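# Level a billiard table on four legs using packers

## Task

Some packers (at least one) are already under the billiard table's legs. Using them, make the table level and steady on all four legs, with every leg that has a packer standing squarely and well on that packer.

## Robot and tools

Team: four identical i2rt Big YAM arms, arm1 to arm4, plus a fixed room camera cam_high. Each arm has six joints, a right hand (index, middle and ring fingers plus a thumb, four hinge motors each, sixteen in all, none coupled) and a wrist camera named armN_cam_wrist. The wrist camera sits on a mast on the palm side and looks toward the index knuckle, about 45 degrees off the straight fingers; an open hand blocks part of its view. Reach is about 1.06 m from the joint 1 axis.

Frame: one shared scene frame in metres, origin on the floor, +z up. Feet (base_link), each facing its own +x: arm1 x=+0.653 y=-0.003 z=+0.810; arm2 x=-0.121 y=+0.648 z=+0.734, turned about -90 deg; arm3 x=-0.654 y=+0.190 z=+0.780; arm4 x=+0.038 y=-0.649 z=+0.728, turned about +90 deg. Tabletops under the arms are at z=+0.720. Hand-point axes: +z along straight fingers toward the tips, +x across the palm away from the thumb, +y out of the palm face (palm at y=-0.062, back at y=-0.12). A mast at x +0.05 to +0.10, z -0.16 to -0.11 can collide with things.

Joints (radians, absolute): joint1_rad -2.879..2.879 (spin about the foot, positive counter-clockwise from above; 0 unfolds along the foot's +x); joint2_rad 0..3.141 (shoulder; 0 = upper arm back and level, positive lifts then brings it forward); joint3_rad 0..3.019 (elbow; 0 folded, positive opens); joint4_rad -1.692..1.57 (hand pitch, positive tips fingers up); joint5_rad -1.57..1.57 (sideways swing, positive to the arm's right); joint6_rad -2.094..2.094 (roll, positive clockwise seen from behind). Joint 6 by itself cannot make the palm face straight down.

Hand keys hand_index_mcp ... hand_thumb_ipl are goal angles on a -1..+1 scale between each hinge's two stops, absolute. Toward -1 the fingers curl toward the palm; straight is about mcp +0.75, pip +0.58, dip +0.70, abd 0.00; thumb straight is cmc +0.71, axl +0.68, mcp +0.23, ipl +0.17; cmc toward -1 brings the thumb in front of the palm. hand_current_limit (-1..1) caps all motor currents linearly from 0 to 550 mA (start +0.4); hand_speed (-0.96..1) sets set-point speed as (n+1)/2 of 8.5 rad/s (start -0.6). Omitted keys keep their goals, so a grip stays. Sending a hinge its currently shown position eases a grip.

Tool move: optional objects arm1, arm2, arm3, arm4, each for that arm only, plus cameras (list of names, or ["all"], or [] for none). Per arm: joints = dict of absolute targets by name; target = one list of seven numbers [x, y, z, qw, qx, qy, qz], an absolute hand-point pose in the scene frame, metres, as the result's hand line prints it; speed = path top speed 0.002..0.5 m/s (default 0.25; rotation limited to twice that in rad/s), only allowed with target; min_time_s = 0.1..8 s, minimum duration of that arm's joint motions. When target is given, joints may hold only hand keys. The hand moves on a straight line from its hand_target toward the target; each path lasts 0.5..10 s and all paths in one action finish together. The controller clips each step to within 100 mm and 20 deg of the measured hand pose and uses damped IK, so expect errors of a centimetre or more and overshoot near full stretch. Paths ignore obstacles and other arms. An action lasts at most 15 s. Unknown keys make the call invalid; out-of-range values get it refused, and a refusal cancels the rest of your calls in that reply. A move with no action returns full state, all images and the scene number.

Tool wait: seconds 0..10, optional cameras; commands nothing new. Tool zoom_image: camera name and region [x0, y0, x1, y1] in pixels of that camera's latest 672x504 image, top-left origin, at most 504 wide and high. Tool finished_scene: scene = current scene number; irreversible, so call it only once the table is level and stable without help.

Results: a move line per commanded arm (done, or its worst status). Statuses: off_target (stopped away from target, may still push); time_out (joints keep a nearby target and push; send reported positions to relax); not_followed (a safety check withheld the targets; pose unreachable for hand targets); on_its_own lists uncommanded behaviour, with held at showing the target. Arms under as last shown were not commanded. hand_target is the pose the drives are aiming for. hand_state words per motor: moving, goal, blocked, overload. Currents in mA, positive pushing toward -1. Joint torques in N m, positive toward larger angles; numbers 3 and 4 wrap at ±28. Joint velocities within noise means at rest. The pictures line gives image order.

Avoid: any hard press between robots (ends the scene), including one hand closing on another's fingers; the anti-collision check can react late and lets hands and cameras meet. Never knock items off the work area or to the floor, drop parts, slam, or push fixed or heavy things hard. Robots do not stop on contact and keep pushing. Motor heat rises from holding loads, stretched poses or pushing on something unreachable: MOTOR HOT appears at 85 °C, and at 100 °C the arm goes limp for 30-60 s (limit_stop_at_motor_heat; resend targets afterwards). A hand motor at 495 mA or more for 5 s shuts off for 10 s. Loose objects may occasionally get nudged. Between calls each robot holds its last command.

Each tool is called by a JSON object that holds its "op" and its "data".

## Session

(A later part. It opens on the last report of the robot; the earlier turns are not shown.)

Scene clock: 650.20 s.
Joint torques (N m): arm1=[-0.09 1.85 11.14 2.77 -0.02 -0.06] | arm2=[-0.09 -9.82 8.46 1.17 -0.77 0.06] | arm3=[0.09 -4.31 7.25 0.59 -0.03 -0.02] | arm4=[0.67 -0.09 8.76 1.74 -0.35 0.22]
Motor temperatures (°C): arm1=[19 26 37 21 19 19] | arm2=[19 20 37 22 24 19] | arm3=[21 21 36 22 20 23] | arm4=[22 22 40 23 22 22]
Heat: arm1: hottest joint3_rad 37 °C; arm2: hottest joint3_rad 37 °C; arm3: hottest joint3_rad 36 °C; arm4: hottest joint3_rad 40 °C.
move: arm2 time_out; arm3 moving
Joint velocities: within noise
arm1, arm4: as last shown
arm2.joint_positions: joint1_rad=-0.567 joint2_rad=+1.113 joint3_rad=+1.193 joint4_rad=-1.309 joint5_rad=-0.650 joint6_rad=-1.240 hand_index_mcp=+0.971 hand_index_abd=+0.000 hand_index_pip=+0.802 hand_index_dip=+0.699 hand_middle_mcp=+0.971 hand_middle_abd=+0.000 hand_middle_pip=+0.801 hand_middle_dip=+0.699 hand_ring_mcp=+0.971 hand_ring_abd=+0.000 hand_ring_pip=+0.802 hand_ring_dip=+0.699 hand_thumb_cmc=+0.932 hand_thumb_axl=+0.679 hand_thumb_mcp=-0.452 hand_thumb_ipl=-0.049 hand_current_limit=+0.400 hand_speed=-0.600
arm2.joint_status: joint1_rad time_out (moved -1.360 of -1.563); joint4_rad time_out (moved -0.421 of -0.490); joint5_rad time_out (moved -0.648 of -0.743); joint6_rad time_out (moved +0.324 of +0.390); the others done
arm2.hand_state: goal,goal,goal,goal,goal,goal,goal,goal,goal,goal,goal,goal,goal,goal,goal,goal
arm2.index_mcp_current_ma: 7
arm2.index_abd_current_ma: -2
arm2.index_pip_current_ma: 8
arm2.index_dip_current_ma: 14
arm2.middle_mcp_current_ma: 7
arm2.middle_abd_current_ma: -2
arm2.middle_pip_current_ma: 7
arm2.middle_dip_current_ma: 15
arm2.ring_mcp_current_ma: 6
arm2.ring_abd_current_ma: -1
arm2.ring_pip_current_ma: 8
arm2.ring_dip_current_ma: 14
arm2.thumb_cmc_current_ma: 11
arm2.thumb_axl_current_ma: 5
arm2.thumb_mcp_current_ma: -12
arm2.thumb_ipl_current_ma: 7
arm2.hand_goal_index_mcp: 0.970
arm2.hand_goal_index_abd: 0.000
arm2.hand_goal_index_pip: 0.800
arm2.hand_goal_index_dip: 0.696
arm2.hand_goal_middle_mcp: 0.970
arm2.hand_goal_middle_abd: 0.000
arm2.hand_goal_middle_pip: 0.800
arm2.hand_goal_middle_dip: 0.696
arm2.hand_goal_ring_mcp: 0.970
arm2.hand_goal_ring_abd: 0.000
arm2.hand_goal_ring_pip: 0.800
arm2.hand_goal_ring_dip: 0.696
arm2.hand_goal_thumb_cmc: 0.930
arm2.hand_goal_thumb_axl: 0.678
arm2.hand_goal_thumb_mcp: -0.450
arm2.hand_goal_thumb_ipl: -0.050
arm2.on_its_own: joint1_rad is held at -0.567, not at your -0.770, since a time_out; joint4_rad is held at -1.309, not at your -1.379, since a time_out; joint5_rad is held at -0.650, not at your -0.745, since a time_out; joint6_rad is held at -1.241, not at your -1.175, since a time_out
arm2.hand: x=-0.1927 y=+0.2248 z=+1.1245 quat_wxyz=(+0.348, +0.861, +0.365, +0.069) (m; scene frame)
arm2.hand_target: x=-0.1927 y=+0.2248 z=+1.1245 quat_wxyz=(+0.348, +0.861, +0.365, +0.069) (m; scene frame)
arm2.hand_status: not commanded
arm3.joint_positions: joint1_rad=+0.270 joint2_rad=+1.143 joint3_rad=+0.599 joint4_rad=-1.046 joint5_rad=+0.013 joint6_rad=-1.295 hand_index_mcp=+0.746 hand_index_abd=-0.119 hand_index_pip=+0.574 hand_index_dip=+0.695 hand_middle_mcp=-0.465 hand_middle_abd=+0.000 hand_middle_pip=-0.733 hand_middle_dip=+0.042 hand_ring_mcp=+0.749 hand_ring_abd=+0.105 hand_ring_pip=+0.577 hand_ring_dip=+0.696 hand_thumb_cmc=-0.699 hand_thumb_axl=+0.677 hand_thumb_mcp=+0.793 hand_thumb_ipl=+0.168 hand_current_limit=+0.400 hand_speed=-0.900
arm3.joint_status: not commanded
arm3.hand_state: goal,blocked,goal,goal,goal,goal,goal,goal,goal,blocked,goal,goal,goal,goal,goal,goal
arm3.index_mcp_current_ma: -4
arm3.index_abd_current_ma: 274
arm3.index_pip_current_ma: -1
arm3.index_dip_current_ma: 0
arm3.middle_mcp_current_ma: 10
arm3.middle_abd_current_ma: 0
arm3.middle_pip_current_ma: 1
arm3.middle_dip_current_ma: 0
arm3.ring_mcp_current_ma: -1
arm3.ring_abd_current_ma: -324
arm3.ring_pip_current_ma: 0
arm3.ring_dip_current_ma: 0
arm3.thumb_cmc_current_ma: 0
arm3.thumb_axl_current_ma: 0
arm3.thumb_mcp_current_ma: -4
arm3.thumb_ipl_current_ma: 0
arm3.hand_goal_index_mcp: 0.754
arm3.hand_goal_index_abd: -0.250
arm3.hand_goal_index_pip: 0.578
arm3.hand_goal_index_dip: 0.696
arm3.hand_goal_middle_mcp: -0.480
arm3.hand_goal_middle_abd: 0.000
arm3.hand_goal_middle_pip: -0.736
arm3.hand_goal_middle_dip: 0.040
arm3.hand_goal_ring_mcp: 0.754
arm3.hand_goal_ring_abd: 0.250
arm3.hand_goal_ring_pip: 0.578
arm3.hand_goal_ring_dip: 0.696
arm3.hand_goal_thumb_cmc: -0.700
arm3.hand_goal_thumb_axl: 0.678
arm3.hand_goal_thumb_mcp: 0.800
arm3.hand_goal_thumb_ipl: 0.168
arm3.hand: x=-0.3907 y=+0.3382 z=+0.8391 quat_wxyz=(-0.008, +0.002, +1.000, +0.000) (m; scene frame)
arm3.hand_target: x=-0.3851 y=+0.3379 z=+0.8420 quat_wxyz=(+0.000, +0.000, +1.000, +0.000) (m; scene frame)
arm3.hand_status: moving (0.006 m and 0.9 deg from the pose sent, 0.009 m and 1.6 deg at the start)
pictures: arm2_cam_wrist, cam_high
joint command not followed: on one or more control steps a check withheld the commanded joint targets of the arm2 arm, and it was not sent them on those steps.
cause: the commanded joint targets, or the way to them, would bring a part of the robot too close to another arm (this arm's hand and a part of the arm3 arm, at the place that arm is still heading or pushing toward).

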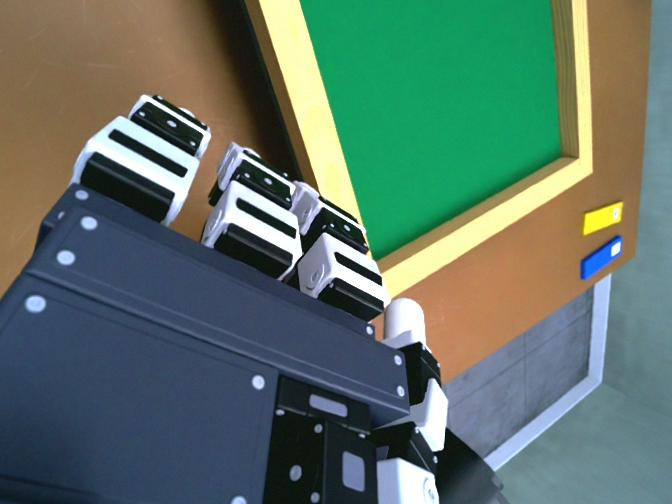

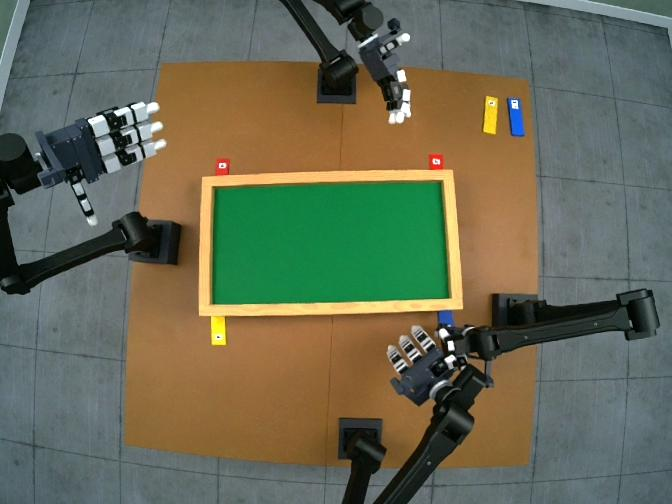

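{"op": "move", "data": {"arm2": {"target":[-0.195,0.261,1.04,0.3735,0.9021,0.2,0.0828],"speed":0.15,"joints":{"hand_index_mcp":0.753,"hand_middle_mcp":0.753,"hand_ring_mcp":0.753,"hand_index_pip":0.577,"hand_middle_pip":0.577,"hand_ring_pip":0.577}}, "cameras": ["arm2_cam_wrist"]}}

Scene clock: 672.23 s.
Joint torques (N m): arm1=[-0.21 1.85 11.04 2.63 -0.03 -0.04] | arm2=[-0.21 -8.12 8.35 1.18 -0.8 0.01] | arm3=[-0.32 -3.78 7.15 0.53 -0.01 -0.03] | arm4=[0.09 -0.44 8.64 1.69 -0.33 0.22]
Motor temperatures (°C): arm1=[19 26 37 21 19 19] | arm2=[19 20 35 22 24 19] | arm3=[21 21 36 22 20 23] | arm4=[22 22 40 23 22 22]
Heat: arm1: hottest joint3_rad 37 °C; arm2: hottest joint3_rad 35 °C; arm3: hottest joint3_rad 36 °C; arm4: hottest joint3_rad 40 °C.
move: arm2 not_followed
Joint velocities: within noise
arm1: as last shown
arm2.joint_positions: joint1_rad=-0.567 joint2_rad=+1.112 joint3_rad=+1.179 joint4_rad=-1.308 joint5_rad=-0.650 joint6_rad=-1.239 hand_index_mcp=+0.765 hand_index_abd=+0.000 hand_index_pip=+0.584 hand_index_dip=+0.699 hand_middle_mcp=+0.766 hand_middle_abd=+0.000 hand_middle_pip=+0.583 hand_middle_dip=+0.699 hand_ring_mcp=+0.766 hand_ring_abd=+0.000 hand_ring_pip=+0.583 hand_ring_dip=+0.699 hand_thumb_cmc=+0.932 hand_thumb_axl=+0.679 hand_thumb_mcp=-0.452 hand_thumb_ipl=-0.049 hand_current_limit=+0.400 hand_speed=-0.600
arm2.joint_status: all done
arm2.hand_state: goal,goal,goal,goal,goal,goal,goal,goal,goal,goal,goal,goal,goal,goal,goal,goal
arm2.index_mcp_current_ma: 60
arm2.index_abd_current_ma: -2
arm2.index_pip_current_ma: 30
arm2.index_dip_current_ma: 14
arm2.middle_mcp_current_ma: 66
arm2.middle_abd_current_ma: -2
arm2.middle_pip_current_ma: 24
arm2.middle_dip_current_ma: 15
arm2.ring_mcp_current_ma: 63
arm2.ring_abd_current_ma: -1
arm2.ring_pip_current_ma: 25
arm2.ring_dip_current_ma: 14
arm2.thumb_cmc_current_ma: 11
arm2.thumb_axl_current_ma: 5
arm2.thumb_mcp_current_ma: -12
arm2.thumb_ipl_current_ma: 7
arm2.hand_goal_index_mcp: 0.754
arm2.hand_goal_index_abd: 0.000
arm2.hand_goal_index_pip: 0.578
arm2.hand_goal_index_dip: 0.696
arm2.hand_goal_middle_mcp: 0.754
arm2.hand_goal_middle_abd: 0.000
arm2.hand_goal_middle_pip: 0.578
arm2.hand_goal_middle_dip: 0.696
arm2.hand_goal_ring_mcp: 0.754
arm2.hand_goal_ring_abd: 0.000
arm2.hand_goal_ring_pip: 0.578
arm2.hand_goal_ring_dip: 0.696
arm2.hand_goal_thumb_cmc: 0.930
arm2.hand_goal_thumb_axl: 0.678
arm2.hand_goal_thumb_mcp: -0.450
arm2.hand_goal_thumb_ipl: -0.050
arm2.on_its_own: joint1_rad is held at -0.567, not at your -0.770; joint4_rad is held at -1.308, not at your -1.379; joint5_rad is held at -0.650, not at your -0.745; joint6_rad is held at -1.239, not at your -1.175
arm2.hand: x=-0.1919 y=+0.2261 z=+1.1178 quat_wxyz=(+0.345, +0.863, +0.363, +0.075) (m; scene frame)
arm2.hand_target: x=-0.1919 y=+0.2261 z=+1.1178 quat_wxyz=(+0.345, +0.863, +0.363, +0.075) (m; scene frame)
arm2.hand_status: not_followed (0.085 m and 19.5 deg from the pose sent, 0.092 m and 19.8 deg at the start)
arm3.joint_positions: joint1_rad=+0.270 joint2_rad=+1.143 joint3_rad=+0.599 joint4_rad=-1.046 joint5_rad=+0.013 joint6_rad=-1.295 hand_index_mcp=+0.746 hand_index_abd=-0.119 hand_index_pip=+0.574 hand_index_dip=+0.695 hand_middle_mcp=-0.465 hand_middle_abd=+0.000 hand_middle_pip=-0.733 hand_middle_dip=+0.042 hand_ring_mcp=+0.749 hand_ring_abd=+0.105 hand_ring_pip=+0.577 hand_ring_dip=+0.696 hand_thumb_cmc=-0.699 hand_thumb_axl=+0.677 hand_thumb_mcp=+0.793 hand_thumb_ipl=+0.168 hand_current_limit=+0.400 hand_speed=-0.900
arm3.joint_status: not commanded
arm3.hand_state: goal,blocked,goal,goal,goal,goal,goal,goal,goal,blocked,goal,goal,goal,goal,goal,goal
arm3.index_mcp_current_ma: -4
arm3.index_abd_current_ma: 274
arm3.index_pip_current_ma: -1
arm3.index_dip_current_ma: 0
arm3.middle_mcp_current_ma: 10
arm3.middle_abd_current_ma: 0
arm3.middle_pip_current_ma: 1
arm3.middle_dip_current_ma: 0
arm3.ring_mcp_current_ma: -1
arm3.ring_abd_current_ma: -324
arm3.ring_pip_current_ma: 0
arm3.ring_dip_current_ma: 0
arm3.thumb_cmc_current_ma: 0
arm3.thumb_axl_current_ma: 0
arm3.thumb_mcp_current_ma: -4
arm3.thumb_ipl_current_ma: 0
arm3.hand_goal_index_mcp: 0.754
arm3.hand_goal_index_abd: -0.250
arm3.hand_goal_index_pip: 0.578
arm3.hand_goal_index_dip: 0.696
arm3.hand_goal_middle_mcp: -0.480
arm3.hand_goal_middle_abd: 0.000
arm3.hand_goal_middle_pip: -0.736
arm3.hand_goal_middle_dip: 0.040
arm3.hand_goal_ring_mcp: 0.754
arm3.hand_goal_ring_abd: 0.250
arm3.hand_goal_ring_pip: 0.578
arm3.hand_goal_ring_dip: 0.696
arm3.hand_goal_thumb_cmc: -0.700
arm3.hand_goal_thumb_axl: 0.678
arm3.hand_goal_thumb_mcp: 0.800
arm3.hand_goal_thumb_ipl: 0.168
arm3.hand: x=-0.3907 y=+0.3382 z=+0.8391 quat_wxyz=(-0.008, +0.002, +1.000, +0.000) (m; scene frame)
arm3.hand_target: x=-0.3851 y=+0.3379 z=+0.8420 quat_wxyz=(+0.000, +0.000, +1.000, +0.000) (m; scene frame)
arm3.hand_status: not commanded
arm4.joint_positions: joint1_rad=+0.679 joint2_rad=+0.359 joint3_rad=+0.806 joint4_rad=-0.886 joint5_rad=+0.004 joint6_rad=-1.582 hand_index_mcp=+0.977 hand_index_abd=-0.001 hand_index_pip=+0.897 hand_index_dip=+0.897 hand_middle_mcp=+0.979 hand_middle_abd=-0.001 hand_middle_pip=+0.901 hand_middle_dip=+0.902 hand_ring_mcp=+0.498 hand_ring_abd=-0.008 hand_ring_pip=+0.897 hand_ring_dip=+0.899 hand_thumb_cmc=+0.715 hand_thumb_axl=+0.677 hand_thumb_mcp=+0.224 hand_thumb_ipl=+0.168 hand_current_limit=+0.400 hand_speed=-0.600
arm4.joint_status: not commanded
arm4.hand_state: goal,goal,goal,goal,goal,goal,goal,goal,goal,goal,goal,goal,goal,goal,goal,goal
arm4.index_mcp_current_ma: -13
arm4.index_abd_current_ma: -3
arm4.index_pip_current_ma: -12
arm4.index_dip_current_ma: -13
arm4.middle_mcp_current_ma: -5
arm4.middle_abd_current_ma: -2
arm4.middle_pip_current_ma: 6
arm4.middle_dip_current_ma: 10
arm4.ring_mcp_current_ma: -9
arm4.ring_abd_current_ma: -32
arm4.ring_pip_current_ma: -15
arm4.ring_dip_current_ma: -6
arm4.thumb_cmc_current_ma: 5
arm4.thumb_axl_current_ma: -4
arm4.thumb_mcp_current_ma: -14
arm4.thumb_ipl_current_ma: -2
arm4.hand_goal_index_mcp: 0.980
arm4.hand_goal_index_abd: 0.000
arm4.hand_goal_index_pip: 0.900
arm4.hand_goal_index_dip: 0.900
arm4.hand_goal_middle_mcp: 0.980
arm4.hand_goal_middle_abd: 0.000
arm4.hand_goal_middle_pip: 0.900
arm4.hand_goal_middle_dip: 0.900
arm4.hand_goal_ring_mcp: 0.500
arm4.hand_goal_ring_abd: 0.000
arm4.hand_goal_ring_pip: 0.900
arm4.hand_goal_ring_dip: 0.900
arm4.hand_goal_thumb_cmc: 0.714
arm4.hand_goal_thumb_axl: 0.678
arm4.hand_goal_thumb_mcp: 0.226
arm4.hand_goal_thumb_ipl: 0.168
arm4.hand: x=-0.2038 y=-0.4934 z=+1.1305 quat_wxyz=(+0.225, -0.772, +0.352, +0.480) (m; scene frame)
arm4.hand_target: x=-0.2021 y=-0.4961 z=+1.1273 quat_wxyz=(+0.218, -0.772, +0.357, +0.478) (m; scene frame)
arm4.hand_status: not commanded
pictures: arm2_cam_wrist
pose unreachable (arm2 arm): on one or more control steps of this call this arm could not follow its commanded pose, so it was not sent that pose on those steps. On the call's last step it was still not sent that pose. It may still have moved: this result reports where it is.
cause: moving toward the commanded pose would bring a part of the arm too close to another arm (this arm's hand and a part of the arm3 arm, at the place that arm is still heading or pushing toward).

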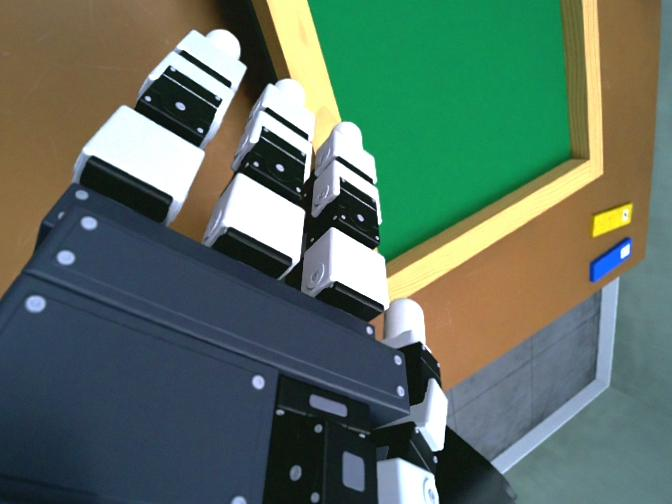

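{"op": "move", "data": {"arm2": {"target":[-0.145,0.27,1.06,0.3735,0.9021,0.2,0.0828],"speed":0.15}, "cameras": ["arm2_cam_wrist","cam_high"]}}

Scene clock: 684.37 s.
Joint torques (N m): arm1=[-0.15 1.49 11.03 2.77 0.01 -0.02] | arm2=[0.32 -9.52 8.2 1.25 -0.88 0.05] | arm3=[-0.56 -3.72 7.24 0.49 -0.03 -0.04] | arm4=[0.5 -0.62 8.77 1.81 -0.35 0.19]
Motor temperatures (°C): arm1=[19 26 37 21 19 19] | arm2=[19 20 35 22 24 19] | arm3=[21 21 35 22 20 23] | arm4=[22 22 39 23 22 22]
Heat: arm1: hottest joint3_rad 37 °C; arm2: hottest joint3_rad 35 °C; arm3: hottest joint3_rad 35 °C; arm4: hottest joint3_rad 39 °C.
move: arm2 not_followed
Joint velocities: within noise
arm1, arm4: as last shown
arm2.joint_positions: joint1_rad=-0.567 joint2_rad=+1.112 joint3_rad=+1.176 joint4_rad=-1.308 joint5_rad=-0.650 joint6_rad=-1.239 hand_index_mcp=+0.765 hand_index_abd=+0.000 hand_index_pip=+0.584 hand_index_dip=+0.699 hand_middle_mcp=+0.766 hand_middle_abd=+0.000 hand_middle_pip=+0.583 hand_middle_dip=+0.699 hand_ring_mcp=+0.766 hand_ring_abd=+0.000 hand_ring_pip=+0.583 hand_ring_dip=+0.699 hand_thumb_cmc=+0.932 hand_thumb_axl=+0.679 hand_thumb_mcp=-0.452 hand_thumb_ipl=-0.049 hand_current_limit=+0.400 hand_speed=-0.600
arm2.joint_status: not commanded
arm2.hand_state: goal,goal,goal,goal,goal,goal,goal,goal,goal,goal,goal,goal,goal,goal,goal,goal
arm2.index_mcp_current_ma: 60
arm2.index_abd_current_ma: -2
arm2.index_pip_current_ma: 30
arm2.index_dip_current_ma: 14
arm2.middle_mcp_current_ma: 66
arm2.middle_abd_current_ma: -2
arm2.middle_pip_current_ma: 24
arm2.middle_dip_current_ma: 15
arm2.ring_mcp_current_ma: 63
arm2.ring_abd_current_ma: -1
arm2.ring_pip_current_ma: 25
arm2.ring_dip_current_ma: 14
arm2.thumb_cmc_current_ma: 11
arm2.thumb_axl_current_ma: 5
arm2.thumb_mcp_current_ma: -12
arm2.thumb_ipl_current_ma: 7
arm2.hand_goal_index_mcp: 0.754
arm2.hand_goal_index_abd: 0.000
arm2.hand_goal_index_pip: 0.578
arm2.hand_goal_index_dip: 0.696
arm2.hand_goal_middle_mcp: 0.754
arm2.hand_goal_middle_abd: 0.000
arm2.hand_goal_middle_pip: 0.578
arm2.hand_goal_middle_dip: 0.696
arm2.hand_goal_ring_mcp: 0.754
arm2.hand_goal_ring_abd: 0.000
arm2.hand_goal_ring_pip: 0.578
arm2.hand_goal_ring_dip: 0.696
arm2.hand_goal_thumb_cmc: 0.930
arm2.hand_goal_thumb_axl: 0.678
arm2.hand_goal_thumb_mcp: -0.450
arm2.hand_goal_thumb_ipl: -0.050
arm2.on_its_own: joint1_rad is held at -0.567, not at your -0.770; joint4_rad is held at -1.308, not at your -1.379; joint5_rad is held at -0.650, not at your -0.745; joint6_rad is held at -1.239, not at your -1.175
arm2.hand: x=-0.1917 y=+0.2264 z=+1.1165 quat_wxyz=(+0.344, +0.863, +0.362, +0.076) (m; scene frame)
arm2.hand_target: x=-0.1917 y=+0.2264 z=+1.1165 quat_wxyz=(+0.344, +0.863, +0.362, +0.076) (m; scene frame)
arm2.hand_status: not_followed (0.085 m and 19.5 deg from the pose sent, 0.087 m and 19.5 deg at the start)
arm3.joint_positions: joint1_rad=+0.270 joint2_rad=+1.143 joint3_rad=+0.599 joint4_rad=-1.046 joint5_rad=+0.013 joint6_rad=-1.295 hand_index_mcp=+0.746 hand_index_abd=-0.119 hand_index_pip=+0.574 hand_index_dip=+0.695 hand_middle_mcp=-0.465 hand_middle_abd=+0.000 hand_middle_pip=-0.733 hand_middle_dip=+0.042 hand_ring_mcp=+0.749 hand_ring_abd=+0.105 hand_ring_pip=+0.577 hand_ring_dip=+0.696 hand_thumb_cmc=-0.699 hand_thumb_axl=+0.677 hand_thumb_mcp=+0.793 hand_thumb_ipl=+0.168 hand_current_limit=+0.400 hand_speed=-0.900
arm3.joint_status: not commanded
arm3.hand_state: goal,blocked,goal,goal,goal,goal,goal,goal,goal,blocked,goal,goal,goal,goal,goal,goal
arm3.index_mcp_current_ma: -4
arm3.index_abd_current_ma: 274
arm3.index_pip_current_ma: -1
arm3.index_dip_current_ma: 0
arm3.middle_mcp_current_ma: 10
arm3.middle_abd_current_ma: 0
arm3.middle_pip_current_ma: 1
arm3.middle_dip_current_ma: 0
arm3.ring_mcp_current_ma: -1
arm3.ring_abd_current_ma: -324
arm3.ring_pip_current_ma: 0
arm3.ring_dip_current_ma: 0
arm3.thumb_cmc_current_ma: 0
arm3.thumb_axl_current_ma: 0
arm3.thumb_mcp_current_ma: -4
arm3.thumb_ipl_current_ma: 0
arm3.hand_goal_index_mcp: 0.754
arm3.hand_goal_index_abd: -0.250
arm3.hand_goal_index_pip: 0.578
arm3.hand_goal_index_dip: 0.696
arm3.hand_goal_middle_mcp: -0.480
arm3.hand_goal_middle_abd: 0.000
arm3.hand_goal_middle_pip: -0.736
arm3.hand_goal_middle_dip: 0.040
arm3.hand_goal_ring_mcp: 0.754
arm3.hand_goal_ring_abd: 0.250
arm3.hand_goal_ring_pip: 0.578
arm3.hand_goal_ring_dip: 0.696
arm3.hand_goal_thumb_cmc: -0.700
arm3.hand_goal_thumb_axl: 0.678
arm3.hand_goal_thumb_mcp: 0.800
arm3.hand_goal_thumb_ipl: 0.168
arm3.hand: x=-0.3907 y=+0.3382 z=+0.8391 quat_wxyz=(-0.008, +0.002, +1.000, +0.000) (m; scene frame)
arm3.hand_target: x=-0.3851 y=+0.3379 z=+0.8420 quat_wxyz=(+0.000, +0.000, +1.000, +0.000) (m; scene frame)
arm3.hand_status: not commanded
pictures: arm2_cam_wrist, cam_high
pose unreachable (arm2 arm): on one or more control steps of this call this arm could not follow its commanded pose, so it was not sent that pose on those steps. On the call's last step it was still not sent that pose. It may still have moved: this result reports where it is.
cause: moving toward the commanded pose would bring a part of the arm too close to another arm (this arm's hand and a part of the arm3 arm, at the place that arm is still heading or pushing toward).

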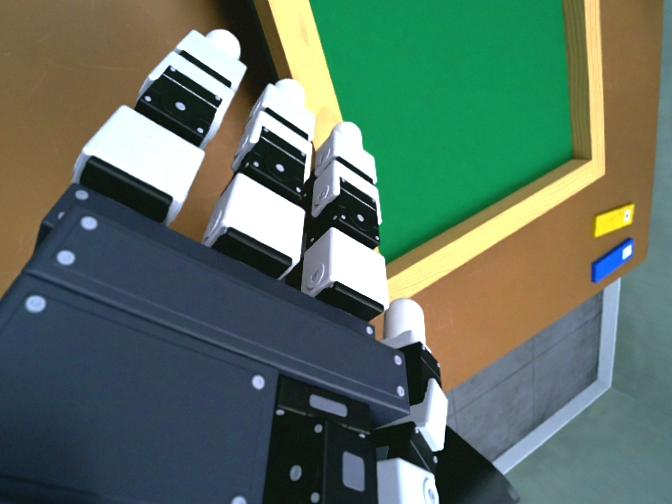

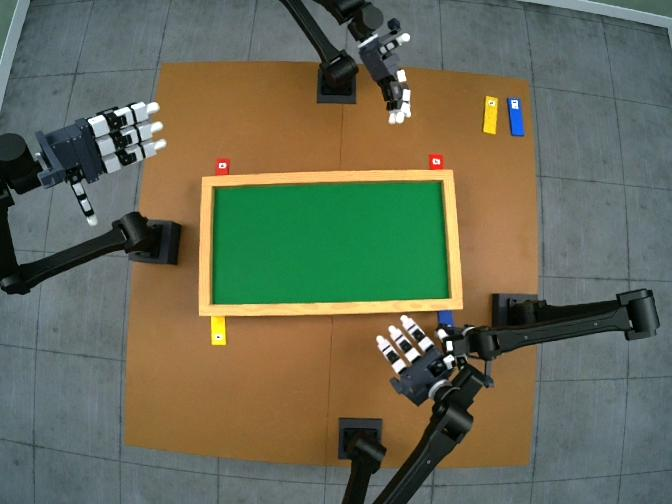

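{"op": "move", "data": {"arm2": {"joints":{"joint1_rad":-0.35},"min_time_s":2}}}

{"op": "move", "data": {"arm2": {"target":[-0.145,0.27,1.0,0.3735,0.9021,0.2,0.0828],"speed":0.15}, "cameras": ["arm2_cam_wrist","cam_high"]}}

Scene clock: 692.47 s.
Joint torques (N m): arm1=[-0.03 1.44 11.12 2.71 0 -0.02] | arm2=[1.38 -9.23 8.35 1.35 -0.78 0.07] | arm3=[-0.26 -3.9 7.23 0.54 -0.03 -0.03] | arm4=[0.15 0.15 8.65 1.55 -0.35 0.22]
Motor temperatures (°C): arm1=[19 26 37 21 19 19] | arm2=[19 20 35 22 24 19] | arm3=[21 21 35 22 20 23] | arm4=[22 22 39 23 22 22]
Heat: arm1: hottest joint3_rad 37 °C; arm2: hottest joint3_rad 35 °C; arm3: hottest joint3_rad 35 °C; arm4: hottest joint3_rad 39 °C.
move: arm2 done
Joint velocities: within noise
arm1, arm3, arm4: as last shown
arm2.joint_positions: joint1_rad=-0.365 joint2_rad=+1.112 joint3_rad=+1.176 joint4_rad=-1.308 joint5_rad=-0.650 joint6_rad=-1.239 hand_index_mcp=+0.765 hand_index_abd=+0.000 hand_index_pip=+0.584 hand_index_dip=+0.699 hand_middle_mcp=+0.766 hand_middle_abd=+0.000 hand_middle_pip=+0.583 hand_middle_dip=+0.699 hand_ring_mcp=+0.766 hand_ring_abd=+0.000 hand_ring_pip=+0.583 hand_ring_dip=+0.699 hand_thumb_cmc=+0.932 hand_thumb_axl=+0.679 hand_thumb_mcp=-0.452 hand_thumb_ipl=-0.049 hand_current_limit=+0.400 hand_speed=-0.600
arm2.joint_status: all done
arm2.hand_state: goal,goal,goal,goal,goal,goal,goal,goal,goal,goal,goal,goal,goal,goal,goal,goal
arm2.index_mcp_current_ma: 60
arm2.index_abd_current_ma: -2
arm2.index_pip_current_ma: 30
arm2.index_dip_current_ma: 14
arm2.middle_mcp_current_ma: 66
arm2.middle_abd_current_ma: -2
arm2.middle_pip_current_ma: 24
arm2.middle_dip_current_ma: 15
arm2.ring_mcp_current_ma: 63
arm2.ring_abd_current_ma: -1
arm2.ring_pip_current_ma: 25
arm2.ring_dip_current_ma: 14
arm2.thumb_cmc_current_ma: 11
arm2.thumb_axl_current_ma: 5
arm2.thumb_mcp_current_ma: -12
arm2.thumb_ipl_current_ma: 7
arm2.hand_goal_index_mcp: 0.754
arm2.hand_goal_index_abd: 0.000
arm2.hand_goal_index_pip: 0.578
arm2.hand_goal_index_dip: 0.696
arm2.hand_goal_middle_mcp: 0.754
arm2.hand_goal_middle_abd: 0.000
arm2.hand_goal_middle_pip: 0.578
arm2.hand_goal_middle_dip: 0.696
arm2.hand_goal_ring_mcp: 0.754
arm2.hand_goal_ring_abd: 0.000
arm2.hand_goal_ring_pip: 0.578
arm2.hand_goal_ring_dip: 0.696
arm2.hand_goal_thumb_cmc: 0.930
arm2.hand_goal_thumb_axl: 0.678
arm2.hand_goal_thumb_mcp: -0.450
arm2.hand_goal_thumb_ipl: -0.050
arm2.on_its_own: joint4_rad is held at -1.308, not at your -1.379; joint5_rad is held at -0.650, not at your -0.745; joint6_rad is held at -1.239, not at your -1.175
arm2.hand: x=-0.1054 y=+0.2207 z=+1.1165 quat_wxyz=(+0.334, +0.822, +0.448, +0.110) (m; scene frame)
arm2.hand_target: x=-0.0991 y=+0.2210 z=+1.1165 quat_wxyz=(+0.333, +0.819, +0.454, +0.112) (m; scene frame)
arm2.hand_status: not commanded
pictures: none

Scene clock: 695.23 s.
Joint torques (N m): arm1=[-0.03 1.2 11.03 2.71 0 -0.03] | arm2=[-1.38 -5.13 8.61 2.22 -0.37 0.18] | arm3=[-0.26 -4.19 7.15 0.57 -0.03 -0.05] | arm4=[0.21 -0.32 8.79 1.72 -0.28 0.22]
Motor temperatures (°C): arm1=[19 26 37 21 19 19] | arm2=[19 20 35 22 24 19] | arm3=[21 21 35 22 20 23] | arm4=[22 22 39 23 22 22]
Heat: arm1: hottest joint3_rad 37 °C; arm2: hottest joint3_rad 35 °C; arm3: hottest joint3_rad 35 °C; arm4: hottest joint3_rad 39 °C.
move: arm2 done
Joint velocities: within noise
arm1, arm3, arm4: as last shown
arm2.joint_positions: joint1_rad=-0.378 joint2_rad=+0.788 joint3_rad=+0.633 joint4_rad=-0.844 joint5_rad=-0.544 joint6_rad=-0.652 hand_index_mcp=+0.765 hand_index_abd=+0.000 hand_index_pip=+0.584 hand_index_dip=+0.699 hand_middle_mcp=+0.766 hand_middle_abd=+0.000 hand_middle_pip=+0.583 hand_middle_dip=+0.699 hand_ring_mcp=+0.766 hand_ring_abd=+0.000 hand_ring_pip=+0.583 hand_ring_dip=+0.699 hand_thumb_cmc=+0.932 hand_thumb_axl=+0.679 hand_thumb_mcp=-0.452 hand_thumb_ipl=-0.049 hand_current_limit=+0.400 hand_speed=-0.600
arm2.joint_status: not commanded
arm2.hand_state: goal,goal,goal,goal,goal,goal,goal,goal,goal,goal,goal,goal,goal,goal,goal,goal
arm2.index_mcp_current_ma: 59
arm2.index_abd_current_ma: -2
arm2.index_pip_current_ma: 30
arm2.index_dip_current_ma: 14
arm2.middle_mcp_current_ma: 66
arm2.middle_abd_current_ma: -2
arm2.middle_pip_current_ma: 24
arm2.middle_dip_current_ma: 15
arm2.ring_mcp_current_ma: 63
arm2.ring_abd_current_ma: -1
arm2.ring_pip_current_ma: 24
arm2.ring_dip_current_ma: 14
arm2.thumb_cmc_current_ma: 11
arm2.thumb_axl_current_ma: 5
arm2.thumb_mcp_current_ma: -12
arm2.thumb_ipl_current_ma: 7
arm2.hand_goal_index_mcp: 0.754
arm2.hand_goal_index_abd: 0.000
arm2.hand_goal_index_pip: 0.578
arm2.hand_goal_index_dip: 0.696
arm2.hand_goal_middle_mcp: 0.754
arm2.hand_goal_middle_abd: 0.000
arm2.hand_goal_middle_pip: 0.578
arm2.hand_goal_middle_dip: 0.696
arm2.hand_goal_ring_mcp: 0.754
arm2.hand_goal_ring_abd: 0.000
arm2.hand_goal_ring_pip: 0.578
arm2.hand_goal_ring_dip: 0.696
arm2.hand_goal_thumb_cmc: 0.930
arm2.hand_goal_thumb_axl: 0.678
arm2.hand_goal_thumb_mcp: -0.450
arm2.hand_goal_thumb_ipl: -0.050
arm2.hand: x=-0.1397 y=+0.2706 z=+0.9945 quat_wxyz=(+0.364, +0.903, +0.207, +0.092) (m; scene frame)
arm2.hand_target: x=-0.1449 y=+0.2700 z=+1.0001 quat_wxyz=(+0.373, +0.902, +0.200, +0.083) (m; scene frame)
arm2.hand_status: done (0.008 m and 1.7 deg from the pose sent, 0.133 m and 30.4 deg at the start)
pictures: arm2_cam_wrist, cam_high

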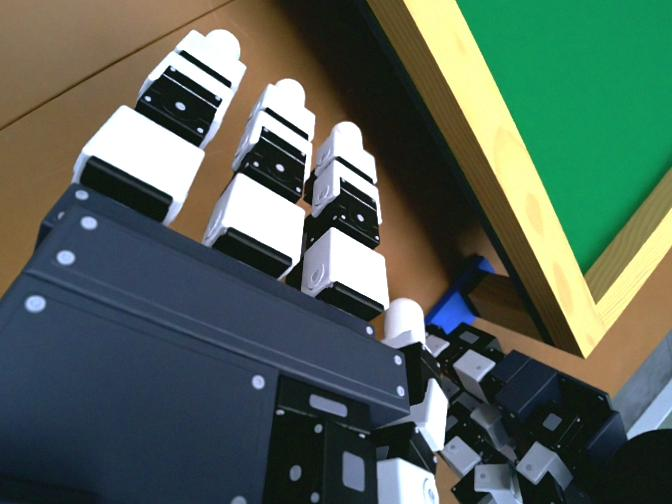

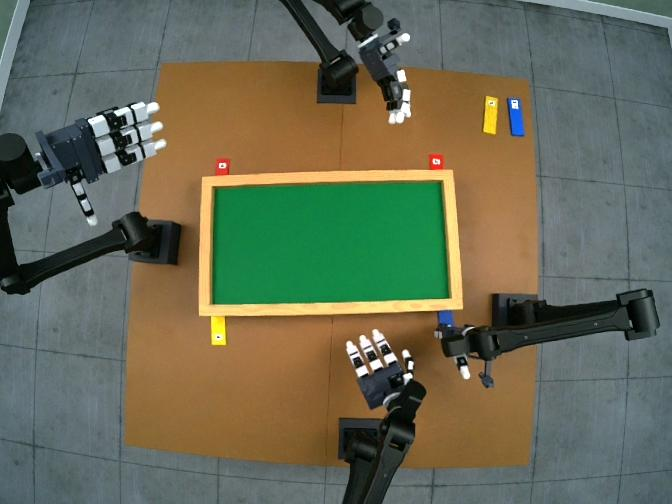

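{"op": "move", "data": {"arm2": {"target":[-0.142,0.262,0.895,0.3735,0.9021,0.2,0.0828],"speed":0.12}, "cameras": ["arm2_cam_wrist"]}}

Scene clock: 700.63 s.
Joint torques (N m): arm1=[-0.09 1.55 11.1 2.73 -0.01 -0.02] | arm2=[1.61 -4.37 7.72 2.45 -0.32 0.14] | arm3=[-0.26 -4.07 7.25 0.58 -0.03 -0.03] | arm4=[0.62 -0.38 8.76 1.88 -0.33 0.21]
Motor temperatures (°C): arm1=[19 26 37 21 19 19] | arm2=[19 20 34 22 24 19] | arm3=[21 21 35 22 20 23] | arm4=[22 22 39 23 22 22]
Heat: arm1: hottest joint3_rad 37 °C; arm2: hottest joint3_rad 34 °C; arm3: hottest joint3_rad 35 °C; arm4: hottest joint3_rad 39 °C.
move: arm2 done
Joint velocities: within noise
arm1.joint_positions: joint1_rad=+0.654 joint2_rad=+0.593 joint3_rad=+1.464 joint4_rad=-1.332 joint5_rad=-0.066 joint6_rad=+1.157 hand_index_mcp=+0.754 hand_index_abd=+0.001 hand_index_pip=+0.577 hand_index_dip=+0.696 hand_middle_mcp=+0.754 hand_middle_abd=+0.001 hand_middle_pip=+0.577 hand_middle_dip=+0.696 hand_ring_mcp=+0.754 hand_ring_abd=+0.001 hand_ring_pip=+0.577 hand_ring_dip=+0.696 hand_thumb_cmc=+0.714 hand_thumb_axl=+0.677 hand_thumb_mcp=+0.226 hand_thumb_ipl=+0.168 hand_current_limit=+0.400 hand_speed=-0.600
arm1.joint_status: not commanded
arm1.hand_state: goal,goal,goal,goal,goal,goal,goal,goal,goal,goal,goal,goal,goal,goal,goal,goal
arm1.index_mcp_current_ma: 0
arm1.index_abd_current_ma: 0
arm1.index_pip_current_ma: 0
arm1.index_dip_current_ma: 0
arm1.middle_mcp_current_ma: 0
arm1.middle_abd_current_ma: 0
arm1.middle_pip_current_ma: 0
arm1.middle_dip_current_ma: 0
arm1.ring_mcp_current_ma: 0
arm1.ring_abd_current_ma: 0
arm1.ring_pip_current_ma: 0
arm1.ring_dip_current_ma: 0
arm1.thumb_cmc_current_ma: 0
arm1.thumb_axl_current_ma: 0
arm1.thumb_mcp_current_ma: 0
arm1.thumb_ipl_current_ma: 0
arm1.hand_goal_index_mcp: 0.754
arm1.hand_goal_index_abd: 0.000
arm1.hand_goal_index_pip: 0.576
arm1.hand_goal_index_dip: 0.696
arm1.hand_goal_middle_mcp: 0.754
arm1.hand_goal_middle_abd: 0.000
arm1.hand_goal_middle_pip: 0.576
arm1.hand_goal_middle_dip: 0.696
arm1.hand_goal_ring_mcp: 0.754
arm1.hand_goal_ring_abd: 0.000
arm1.hand_goal_ring_pip: 0.576
arm1.hand_goal_ring_dip: 0.696
arm1.hand_goal_thumb_cmc: 0.714
arm1.hand_goal_thumb_axl: 0.678
arm1.hand_goal_thumb_mcp: 0.226
arm1.hand_goal_thumb_ipl: 0.168
arm1.hand: x=+0.4234 y=-0.0729 z=+1.3986 quat_wxyz=(-0.519, -0.438, +0.729, -0.087) (m; scene frame)
arm1.hand_target: x=+0.4265 y=-0.0706 z=+1.4087 quat_wxyz=(-0.529, -0.435, +0.724, -0.088) (m; scene frame)
arm1.hand_status: not commanded
arm2.joint_positions: joint1_rad=-0.374 joint2_rad=+0.926 joint3_rad=+0.410 joint4_rad=-0.450 joint5_rad=-0.530 joint6_rad=-0.629 hand_index_mcp=+0.765 hand_index_abd=+0.000 hand_index_pip=+0.584 hand_index_dip=+0.699 hand_middle_mcp=+0.766 hand_middle_abd=+0.000 hand_middle_pip=+0.583 hand_middle_dip=+0.699 hand_ring_mcp=+0.766 hand_ring_abd=+0.000 hand_ring_pip=+0.583 hand_ring_dip=+0.699 hand_thumb_cmc=+0.932 hand_thumb_axl=+0.679 hand_thumb_mcp=-0.452 hand_thumb_ipl=-0.049 hand_current_limit=+0.400 hand_speed=-0.600
arm2.joint_status: not commanded
arm2.hand_state: goal,goal,goal,goal,goal,goal,goal,goal,goal,goal,goal,goal,goal,goal,goal,goal
arm2.index_mcp_current_ma: 59
arm2.index_abd_current_ma: -2
arm2.index_pip_current_ma: 30
arm2.index_dip_current_ma: 14
arm2.middle_mcp_current_ma: 66
arm2.middle_abd_current_ma: -2
arm2.middle_pip_current_ma: 24
arm2.middle_dip_current_ma: 15
arm2.ring_mcp_current_ma: 63
arm2.ring_abd_current_ma: -1
arm2.ring_pip_current_ma: 24
arm2.ring_dip_current_ma: 14
arm2.thumb_cmc_current_ma: 11
arm2.thumb_axl_current_ma: 5
arm2.thumb_mcp_current_ma: -12
arm2.thumb_ipl_current_ma: 7
arm2.hand_goal_index_mcp: 0.754
arm2.hand_goal_index_abd: 0.000
arm2.hand_goal_index_pip: 0.578
arm2.hand_goal_index_dip: 0.696
arm2.hand_goal_middle_mcp: 0.754
arm2.hand_goal_middle_abd: 0.000
arm2.hand_goal_middle_pip: 0.578
arm2.hand_goal_middle_dip: 0.696
arm2.hand_goal_ring_mcp: 0.754
arm2.hand_goal_ring_abd: 0.000
arm2.hand_goal_ring_pip: 0.578
arm2.hand_goal_ring_dip: 0.696
arm2.hand_goal_thumb_cmc: 0.930
arm2.hand_goal_thumb_axl: 0.678
arm2.hand_goal_thumb_mcp: -0.450
arm2.hand_goal_thumb_ipl: -0.050
arm2.hand: x=-0.1438 y=+0.2653 z=+0.8963 quat_wxyz=(+0.373, +0.902, +0.200, +0.083) (m; scene frame)
arm2.hand_target: x=-0.1419 y=+0.2622 z=+0.8950 quat_wxyz=(+0.373, +0.902, +0.200, +0.083) (m; scene frame)
arm2.hand_status: done (0.004 m and 0.1 deg from the pose sent, 0.100 m and 1.7 deg at the start)
arm3, arm4: as last shown
pictures: arm2_cam_wrist

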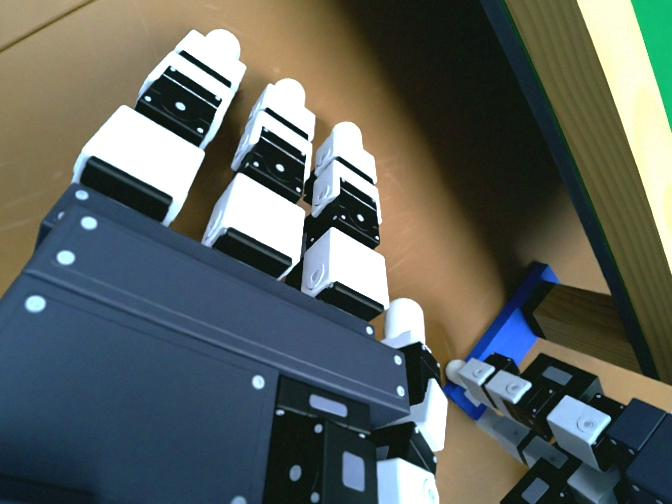

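{"op": "move", "data": {"arm2": {"target":[-0.130,0.237,0.884,0.4508,0.866,0.192,0.1],"speed":0.08}}}

{"op": "move", "data": {"arm2": {"target":[-0.112,0.197,0.876,0.5601,0.7998,0.1773,0.1242],"speed":0.08}, "cameras": ["arm2_cam_wrist","cam_high"]}}

Scene clock: 706.37 s.
Joint torques (N m): arm1=[0.09 1.55 11.02 2.71 -0.02 -0.03] | arm2=[1.49 -4.48 6.67 2.69 -0.69 0.1] | arm3=[-0.44 -3.9 7.24 0.47 -0.02 0] | arm4=[0.38 -0.21 8.72 1.68 -0.31 0.23]
Motor temperatures (°C): arm1=[19 26 37 21 19 19] | arm2=[19 20 34 22 24 19] | arm3=[21 21 35 22 20 23] | arm4=[22 22 39 23 22 22]
Heat: arm1: hottest joint3_rad 37 °C; arm2: hottest joint3_rad 34 °C; arm3: hottest joint3_rad 35 °C; arm4: hottest joint3_rad 39 °C.
move: arm2 done
Joint velocities: within noise
arm1, arm3, arm4: as last shown
arm2.joint_positions: joint1_rad=-0.319 joint2_rad=+1.097 joint3_rad=+0.328 joint4_rad=+0.007 joint5_rad=-0.572 joint6_rad=-0.485 hand_index_mcp=+0.765 hand_index_abd=+0.000 hand_index_pip=+0.584 hand_index_dip=+0.699 hand_middle_mcp=+0.766 hand_middle_abd=+0.000 hand_middle_pip=+0.583 hand_middle_dip=+0.699 hand_ring_mcp=+0.766 hand_ring_abd=+0.000 hand_ring_pip=+0.583 hand_ring_dip=+0.699 hand_thumb_cmc=+0.932 hand_thumb_axl=+0.679 hand_thumb_mcp=-0.452 hand_thumb_ipl=-0.049 hand_current_limit=+0.400 hand_speed=-0.600
arm2.joint_status: not commanded
arm2.hand_state: goal,goal,goal,goal,goal,goal,goal,goal,goal,goal,goal,goal,goal,goal,goal,goal
arm2.index_mcp_current_ma: 59
arm2.index_abd_current_ma: -2
arm2.index_pip_current_ma: 30
arm2.index_dip_current_ma: 14
arm2.middle_mcp_current_ma: 66
arm2.middle_abd_current_ma: -2
arm2.middle_pip_current_ma: 24
arm2.middle_dip_current_ma: 15
arm2.ring_mcp_current_ma: 63
arm2.ring_abd_current_ma: -1
arm2.ring_pip_current_ma: 24
arm2.ring_dip_current_ma: 14
arm2.thumb_cmc_current_ma: 11
arm2.thumb_axl_current_ma: 5
arm2.thumb_mcp_current_ma: -12
arm2.thumb_ipl_current_ma: 7
arm2.hand_goal_index_mcp: 0.754
arm2.hand_goal_index_abd: 0.000
arm2.hand_goal_index_pip: 0.578
arm2.hand_goal_index_dip: 0.696
arm2.hand_goal_middle_mcp: 0.754
arm2.hand_goal_middle_abd: 0.000
arm2.hand_goal_middle_pip: 0.578
arm2.hand_goal_middle_dip: 0.696
arm2.hand_goal_ring_mcp: 0.754
arm2.hand_goal_ring_abd: 0.000
arm2.hand_goal_ring_pip: 0.578
arm2.hand_goal_ring_dip: 0.696
arm2.hand_goal_thumb_cmc: 0.930
arm2.hand_goal_thumb_axl: 0.678
arm2.hand_goal_thumb_mcp: -0.450
arm2.hand_goal_thumb_ipl: -0.050
arm2.hand: x=-0.1357 y=+0.2388 z=+0.8857 quat_wxyz=(+0.450, +0.868, +0.189, +0.093) (m; scene frame)
arm2.hand_target: x=-0.1300 y=+0.2372 z=+0.8840 quat_wxyz=(+0.451, +0.866, +0.192, +0.100) (m; scene frame)
arm2.hand_status: done (0.006 m and 0.9 deg from the pose sent, 0.034 m and 10.1 deg at the start)
pictures: none

Scene clock: 708.87 s.
Joint torques (N m): arm1=[0.21 1.14 11.06 2.76 -0.04 -0.04] | arm2=[1.32 -7.59 4.62 3.12 -0.17 0.11] | arm3=[-0.5 -3.96 7.24 0.51 -0.03 -0.01] | arm4=[0.97 -0.5 8.66 1.83 -0.32 0.23]
Motor temperatures (°C): arm1=[19 26 37 21 19 19] | arm2=[19 20 34 22 24 19] | arm3=[21 21 35 22 20 23] | arm4=[22 22 39 23 22 22]
Heat: arm1: hottest joint3_rad 37 °C; arm2: hottest joint3_rad 34 °C; arm3: hottest joint3_rad 35 °C; arm4: hottest joint3_rad 39 °C.
move: arm2 done
Joint velocities: within noise
arm1, arm3, arm4: as last shown
arm2.joint_positions: joint1_rad=-0.217 joint2_rad=+1.519 joint3_rad=+0.303 joint4_rad=+0.781 joint5_rad=-0.588 joint6_rad=-0.254 hand_index_mcp=+0.765 hand_index_abd=+0.000 hand_index_pip=+0.584 hand_index_dip=+0.699 hand_middle_mcp=+0.766 hand_middle_abd=+0.000 hand_middle_pip=+0.583 hand_middle_dip=+0.699 hand_ring_mcp=+0.766 hand_ring_abd=+0.000 hand_ring_pip=+0.583 hand_ring_dip=+0.699 hand_thumb_cmc=+0.933 hand_thumb_axl=+0.679 hand_thumb_mcp=-0.452 hand_thumb_ipl=-0.049 hand_current_limit=+0.400 hand_speed=-0.600
arm2.joint_status: not commanded
arm2.hand_state: goal,goal,goal,goal,goal,goal,goal,goal,goal,goal,goal,goal,goal,goal,goal,goal
arm2.index_mcp_current_ma: 59
arm2.index_abd_current_ma: -2
arm2.index_pip_current_ma: 30
arm2.index_dip_current_ma: 14
arm2.middle_mcp_current_ma: 66
arm2.middle_abd_current_ma: -2
arm2.middle_pip_current_ma: 24
arm2.middle_dip_current_ma: 15
arm2.ring_mcp_current_ma: 63
arm2.ring_abd_current_ma: -1
arm2.ring_pip_current_ma: 24
arm2.ring_dip_current_ma: 14
arm2.thumb_cmc_current_ma: 15
arm2.thumb_axl_current_ma: 7
arm2.thumb_mcp_current_ma: -12
arm2.thumb_ipl_current_ma: 7
arm2.hand_goal_index_mcp: 0.754
arm2.hand_goal_index_abd: 0.000
arm2.hand_goal_index_pip: 0.578
arm2.hand_goal_index_dip: 0.696
arm2.hand_goal_middle_mcp: 0.754
arm2.hand_goal_middle_abd: 0.000
arm2.hand_goal_middle_pip: 0.578
arm2.hand_goal_middle_dip: 0.696
arm2.hand_goal_ring_mcp: 0.754
arm2.hand_goal_ring_abd: 0.000
arm2.hand_goal_ring_pip: 0.578
arm2.hand_goal_ring_dip: 0.696
arm2.hand_goal_thumb_cmc: 0.930
arm2.hand_goal_thumb_axl: 0.678
arm2.hand_goal_thumb_mcp: -0.450
arm2.hand_goal_thumb_ipl: -0.050
arm2.hand: x=-0.1170 y=+0.1999 z=+0.8767 quat_wxyz=(+0.558, +0.802, +0.176, +0.120) (m; scene frame)
arm2.hand_target: x=-0.1121 y=+0.1970 z=+0.8762 quat_wxyz=(+0.560, +0.800, +0.177, +0.124) (m; scene frame)
arm2.hand_status: done (0.006 m and 0.6 deg from the pose sent, 0.049 m and 15.3 deg at the start)
pictures: arm2_cam_wrist, cam_high

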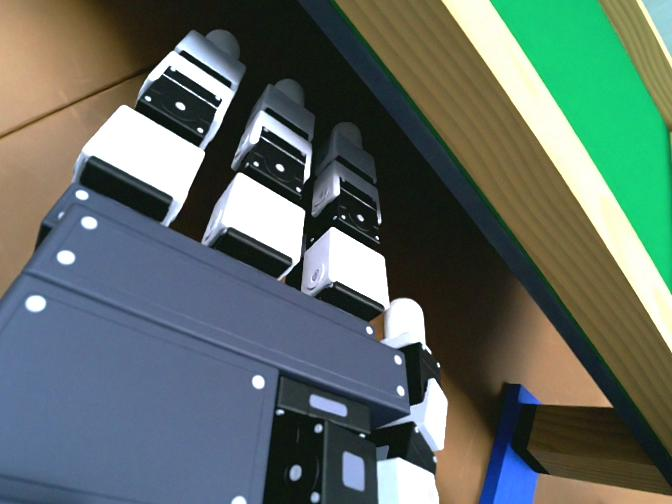

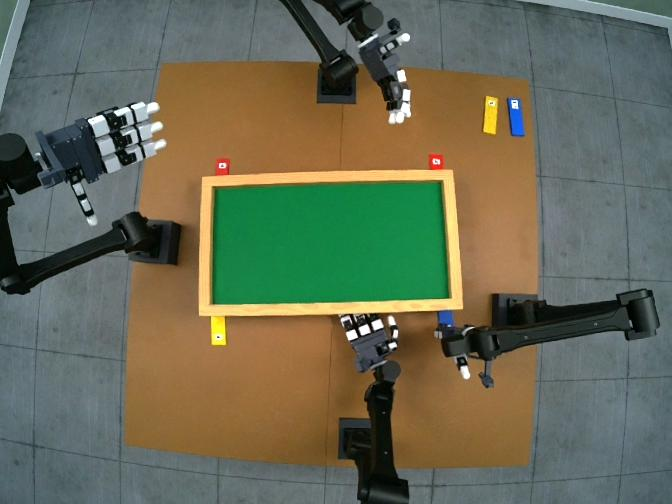

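{"op": "move", "data": {"arm2": {"target":[-0.096,0.164,0.870,0.6276,0.748,0.1659,0.1392],"speed":0.08}}}

{"op": "move", "data": {"arm2": {"target":[-0.082,0.132,0.868,0.6904,0.6904,0.1531,0.1531],"speed":0.08}, "cameras": ["arm2_cam_wrist","cam_high"]}}

Scene clock: 714.27 s.
Joint torques (N m): arm1=[-0.15 1.44 11.14 2.63 -0.01 -0.03] | arm2=[2.08 -10.52 3.96 3.17 -0.09 0.13] | arm3=[-0.32 -4.01 7.12 0.57 -0.04 -0.02] | arm4=[0.56 -0.15 8.81 1.77 -0.32 0.18]
Motor temperatures (°C): arm1=[19 26 37 21 19 19] | arm2=[19 20 34 22 24 19] | arm3=[21 21 35 22 20 23] | arm4=[22 22 39 23 22 22]
Heat: arm1: hottest joint3_rad 37 °C; arm2: hottest joint3_rad 34 °C; arm3: hottest joint3_rad 35 °C; arm4: hottest joint3_rad 39 °C.
move: arm2 done
Joint velocities: within noise
arm1, arm3, arm4: as last shown
arm2.joint_positions: joint1_rad=-0.133 joint2_rad=+1.827 joint3_rad=+0.377 joint4_rad=+1.224 joint5_rad=-0.538 joint6_rad=-0.116 hand_index_mcp=+0.765 hand_index_abd=+0.000 hand_index_pip=+0.584 hand_index_dip=+0.699 hand_middle_mcp=+0.766 hand_middle_abd=+0.000 hand_middle_pip=+0.583 hand_middle_dip=+0.699 hand_ring_mcp=+0.766 hand_ring_abd=+0.000 hand_ring_pip=+0.583 hand_ring_dip=+0.699 hand_thumb_cmc=+0.933 hand_thumb_axl=+0.679 hand_thumb_mcp=-0.452 hand_thumb_ipl=-0.049 hand_current_limit=+0.400 hand_speed=-0.600
arm2.joint_status: not commanded
arm2.hand_state: goal,goal,goal,goal,goal,goal,goal,goal,goal,goal,goal,goal,goal,goal,goal,goal
arm2.index_mcp_current_ma: 59
arm2.index_abd_current_ma: -2
arm2.index_pip_current_ma: 30
arm2.index_dip_current_ma: 14
arm2.middle_mcp_current_ma: 66
arm2.middle_abd_current_ma: -2
arm2.middle_pip_current_ma: 24
arm2.middle_dip_current_ma: 15
arm2.ring_mcp_current_ma: 63
arm2.ring_abd_current_ma: -1
arm2.ring_pip_current_ma: 24
arm2.ring_dip_current_ma: 14
arm2.thumb_cmc_current_ma: 16
arm2.thumb_axl_current_ma: 8
arm2.thumb_mcp_current_ma: -10
arm2.thumb_ipl_current_ma: 7
arm2.hand_goal_index_mcp: 0.754
arm2.hand_goal_index_abd: 0.000
arm2.hand_goal_index_pip: 0.578
arm2.hand_goal_index_dip: 0.696
arm2.hand_goal_middle_mcp: 0.754
arm2.hand_goal_middle_abd: 0.000
arm2.hand_goal_middle_pip: 0.578
arm2.hand_goal_middle_dip: 0.696
arm2.hand_goal_ring_mcp: 0.754
arm2.hand_goal_ring_abd: 0.000
arm2.hand_goal_ring_pip: 0.578
arm2.hand_goal_ring_dip: 0.696
arm2.hand_goal_thumb_cmc: 0.930
arm2.hand_goal_thumb_axl: 0.678
arm2.hand_goal_thumb_mcp: -0.450
arm2.hand_goal_thumb_ipl: -0.050
arm2.hand: x=-0.1014 y=+0.1695 z=+0.8690 quat_wxyz=(+0.622, +0.754, +0.163, +0.135) (m; scene frame)
arm2.hand_target: x=-0.0960 y=+0.1642 z=+0.8700 quat_wxyz=(+0.627, +0.748, +0.166, +0.139) (m; scene frame)
arm2.hand_status: done (0.008 m and 1.1 deg from the pose sent, 0.042 m and 10.4 deg at the start)
pictures: none

Scene clock: 716.03 s.
Joint torques (N m): arm1=[-0.03 1.44 11.15 2.8 -0.02 -0.02] | arm2=[1.96 -13.04 2.86 3.32 0.04 0.12] | arm3=[-0.44 -4.01 7.25 0.61 -0.01 -0.03] | arm4=[0.21 -0.03 8.87 1.84 -0.32 0.22]
Motor temperatures (°C): arm1=[19 26 37 21 19 19] | arm2=[19 20 33 22 24 19] | arm3=[21 21 35 22 20 23] | arm4=[22 22 39 23 22 22]
Heat: arm1: hottest joint3_rad 37 °C; arm2: hottest joint3_rad 33 °C; arm3: hottest joint3_rad 35 °C; arm4: hottest joint3_rad 39 °C.
move: arm2 done
Joint velocities: within noise
arm1, arm3: as last shown
arm2.joint_positions: joint1_rad=-0.065 joint2_rad=+2.049 joint3_rad=+0.517 joint4_rad=+1.514 joint5_rad=-0.479 joint6_rad=-0.011 hand_index_mcp=+0.765 hand_index_abd=+0.000 hand_index_pip=+0.584 hand_index_dip=+0.699 hand_middle_mcp=+0.766 hand_middle_abd=+0.000 hand_middle_pip=+0.583 hand_middle_dip=+0.699 hand_ring_mcp=+0.766 hand_ring_abd=+0.000 hand_ring_pip=+0.583 hand_ring_dip=+0.699 hand_thumb_cmc=+0.933 hand_thumb_axl=+0.679 hand_thumb_mcp=-0.451 hand_thumb_ipl=-0.049 hand_current_limit=+0.400 hand_speed=-0.600
arm2.joint_status: not commanded
arm2.hand_state: goal,goal,goal,goal,goal,goal,goal,goal,goal,goal,goal,goal,goal,goal,goal,goal
arm2.index_mcp_current_ma: 59
arm2.index_abd_current_ma: -2
arm2.index_pip_current_ma: 30
arm2.index_dip_current_ma: 14
arm2.middle_mcp_current_ma: 66
arm2.middle_abd_current_ma: -2
arm2.middle_pip_current_ma: 24
arm2.middle_dip_current_ma: 15
arm2.ring_mcp_current_ma: 63
arm2.ring_abd_current_ma: -1
arm2.ring_pip_current_ma: 24
arm2.ring_dip_current_ma: 14
arm2.thumb_cmc_current_ma: 17
arm2.thumb_axl_current_ma: 9
arm2.thumb_mcp_current_ma: -8
arm2.thumb_ipl_current_ma: 7
arm2.hand_goal_index_mcp: 0.754
arm2.hand_goal_index_abd: 0.000
arm2.hand_goal_index_pip: 0.578
arm2.hand_goal_index_dip: 0.696
arm2.hand_goal_middle_mcp: 0.754
arm2.hand_goal_middle_abd: 0.000
arm2.hand_goal_middle_pip: 0.578
arm2.hand_goal_middle_dip: 0.696
arm2.hand_goal_ring_mcp: 0.754
arm2.hand_goal_ring_abd: 0.000
arm2.hand_goal_ring_pip: 0.578
arm2.hand_goal_ring_dip: 0.696
arm2.hand_goal_thumb_cmc: 0.930
arm2.hand_goal_thumb_axl: 0.678
arm2.hand_goal_thumb_mcp: -0.450
arm2.hand_goal_thumb_ipl: -0.050
arm2.hand: x=-0.0881 y=+0.1348 z=+0.8699 quat_wxyz=(+0.687, +0.695, +0.152, +0.147) (m; scene frame)
arm2.hand_target: x=-0.0819 y=+0.1322 z=+0.8680 quat_wxyz=(+0.690, +0.690, +0.153, +0.153) (m; scene frame)
arm2.hand_status: done (0.007 m and 1.0 deg from the pose sent, 0.042 m and 10.9 deg at the start)
arm4.joint_positions: joint1_rad=+0.679 joint2_rad=+0.359 joint3_rad=+0.806 joint4_rad=-0.886 joint5_rad=+0.004 joint6_rad=-1.582 hand_index_mcp=+0.977 hand_index_abd=-0.001 hand_index_pip=+0.897 hand_index_dip=+0.897 hand_middle_mcp=+0.979 hand_middle_abd=-0.001 hand_middle_pip=+0.901 hand_middle_dip=+0.902 hand_ring_mcp=+0.498 hand_ring_abd=-0.008 hand_ring_pip=+0.897 hand_ring_dip=+0.899 hand_thumb_cmc=+0.715 hand_thumb_axl=+0.677 hand_thumb_mcp=+0.224 hand_thumb_ipl=+0.168 hand_current_limit=+0.400 hand_speed=-0.600
arm4.joint_status: not commanded
arm4.hand_state: goal,goal,goal,goal,goal,goal,goal,goal,goal,goal,goal,goal,goal,goal,goal,goal
arm4.index_mcp_current_ma: -13
arm4.index_abd_current_ma: -3
arm4.index_pip_current_ma: -12
arm4.index_dip_current_ma: -13
arm4.middle_mcp_current_ma: -5
arm4.middle_abd_current_ma: -2
arm4.middle_pip_current_ma: 6
arm4.middle_dip_current_ma: 10
arm4.ring_mcp_current_ma: -9
arm4.ring_abd_current_ma: -32
arm4.ring_pip_current_ma: -15
arm4.ring_dip_current_ma: -6
arm4.thumb_cmc_current_ma: 5
arm4.thumb_axl_current_ma: -4
arm4.thumb_mcp_current_ma: -14
arm4.thumb_ipl_current_ma: -2
arm4.hand_goal_index_mcp: 0.980
arm4.hand_goal_index_abd: 0.000
arm4.hand_goal_index_pip: 0.900
arm4.hand_goal_index_dip: 0.900
arm4.hand_goal_middle_mcp: 0.980
arm4.hand_goal_middle_abd: 0.000
arm4.hand_goal_middle_pip: 0.900
arm4.hand_goal_middle_dip: 0.900
arm4.hand_goal_ring_mcp: 0.500
arm4.hand_goal_ring_abd: 0.000
arm4.hand_goal_ring_pip: 0.900
arm4.hand_goal_ring_dip: 0.900
arm4.hand_goal_thumb_cmc: 0.714
arm4.hand_goal_thumb_axl: 0.678
arm4.hand_goal_thumb_mcp: 0.226
arm4.hand_goal_thumb_ipl: 0.168
arm4.hand: x=-0.2038 y=-0.4934 z=+1.1305 quat_wxyz=(+0.225, -0.772, +0.352, +0.480) (m; scene frame)
arm4.hand_target: x=-0.2021 y=-0.4961 z=+1.1273 quat_wxyz=(+0.218, -0.772, +0.357, +0.478) (m; scene frame)
arm4.hand_status: not commanded
pictures: arm2_cam_wrist, cam_high

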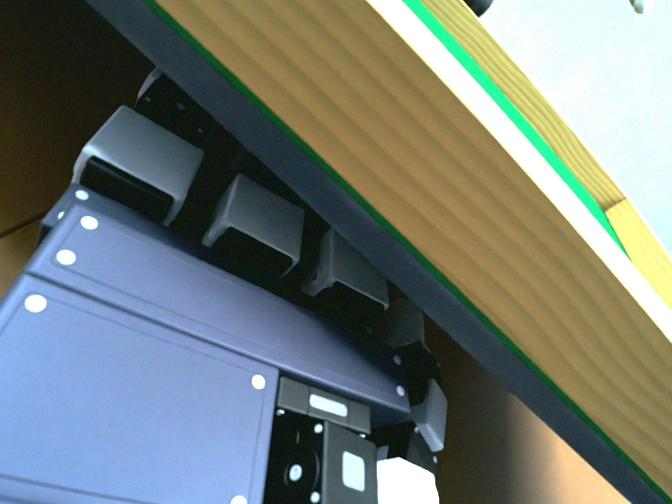

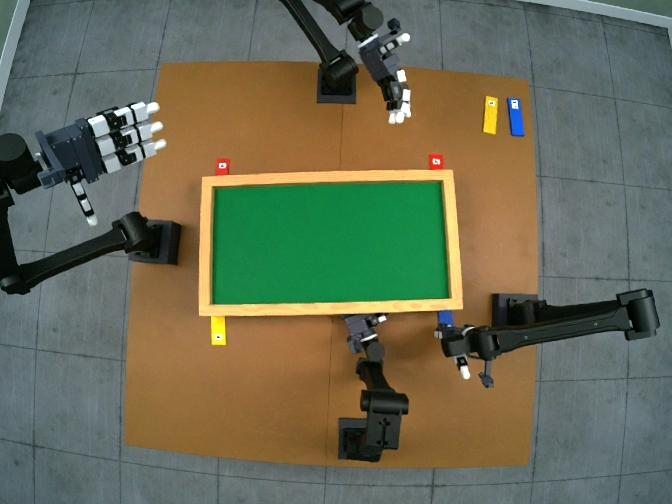

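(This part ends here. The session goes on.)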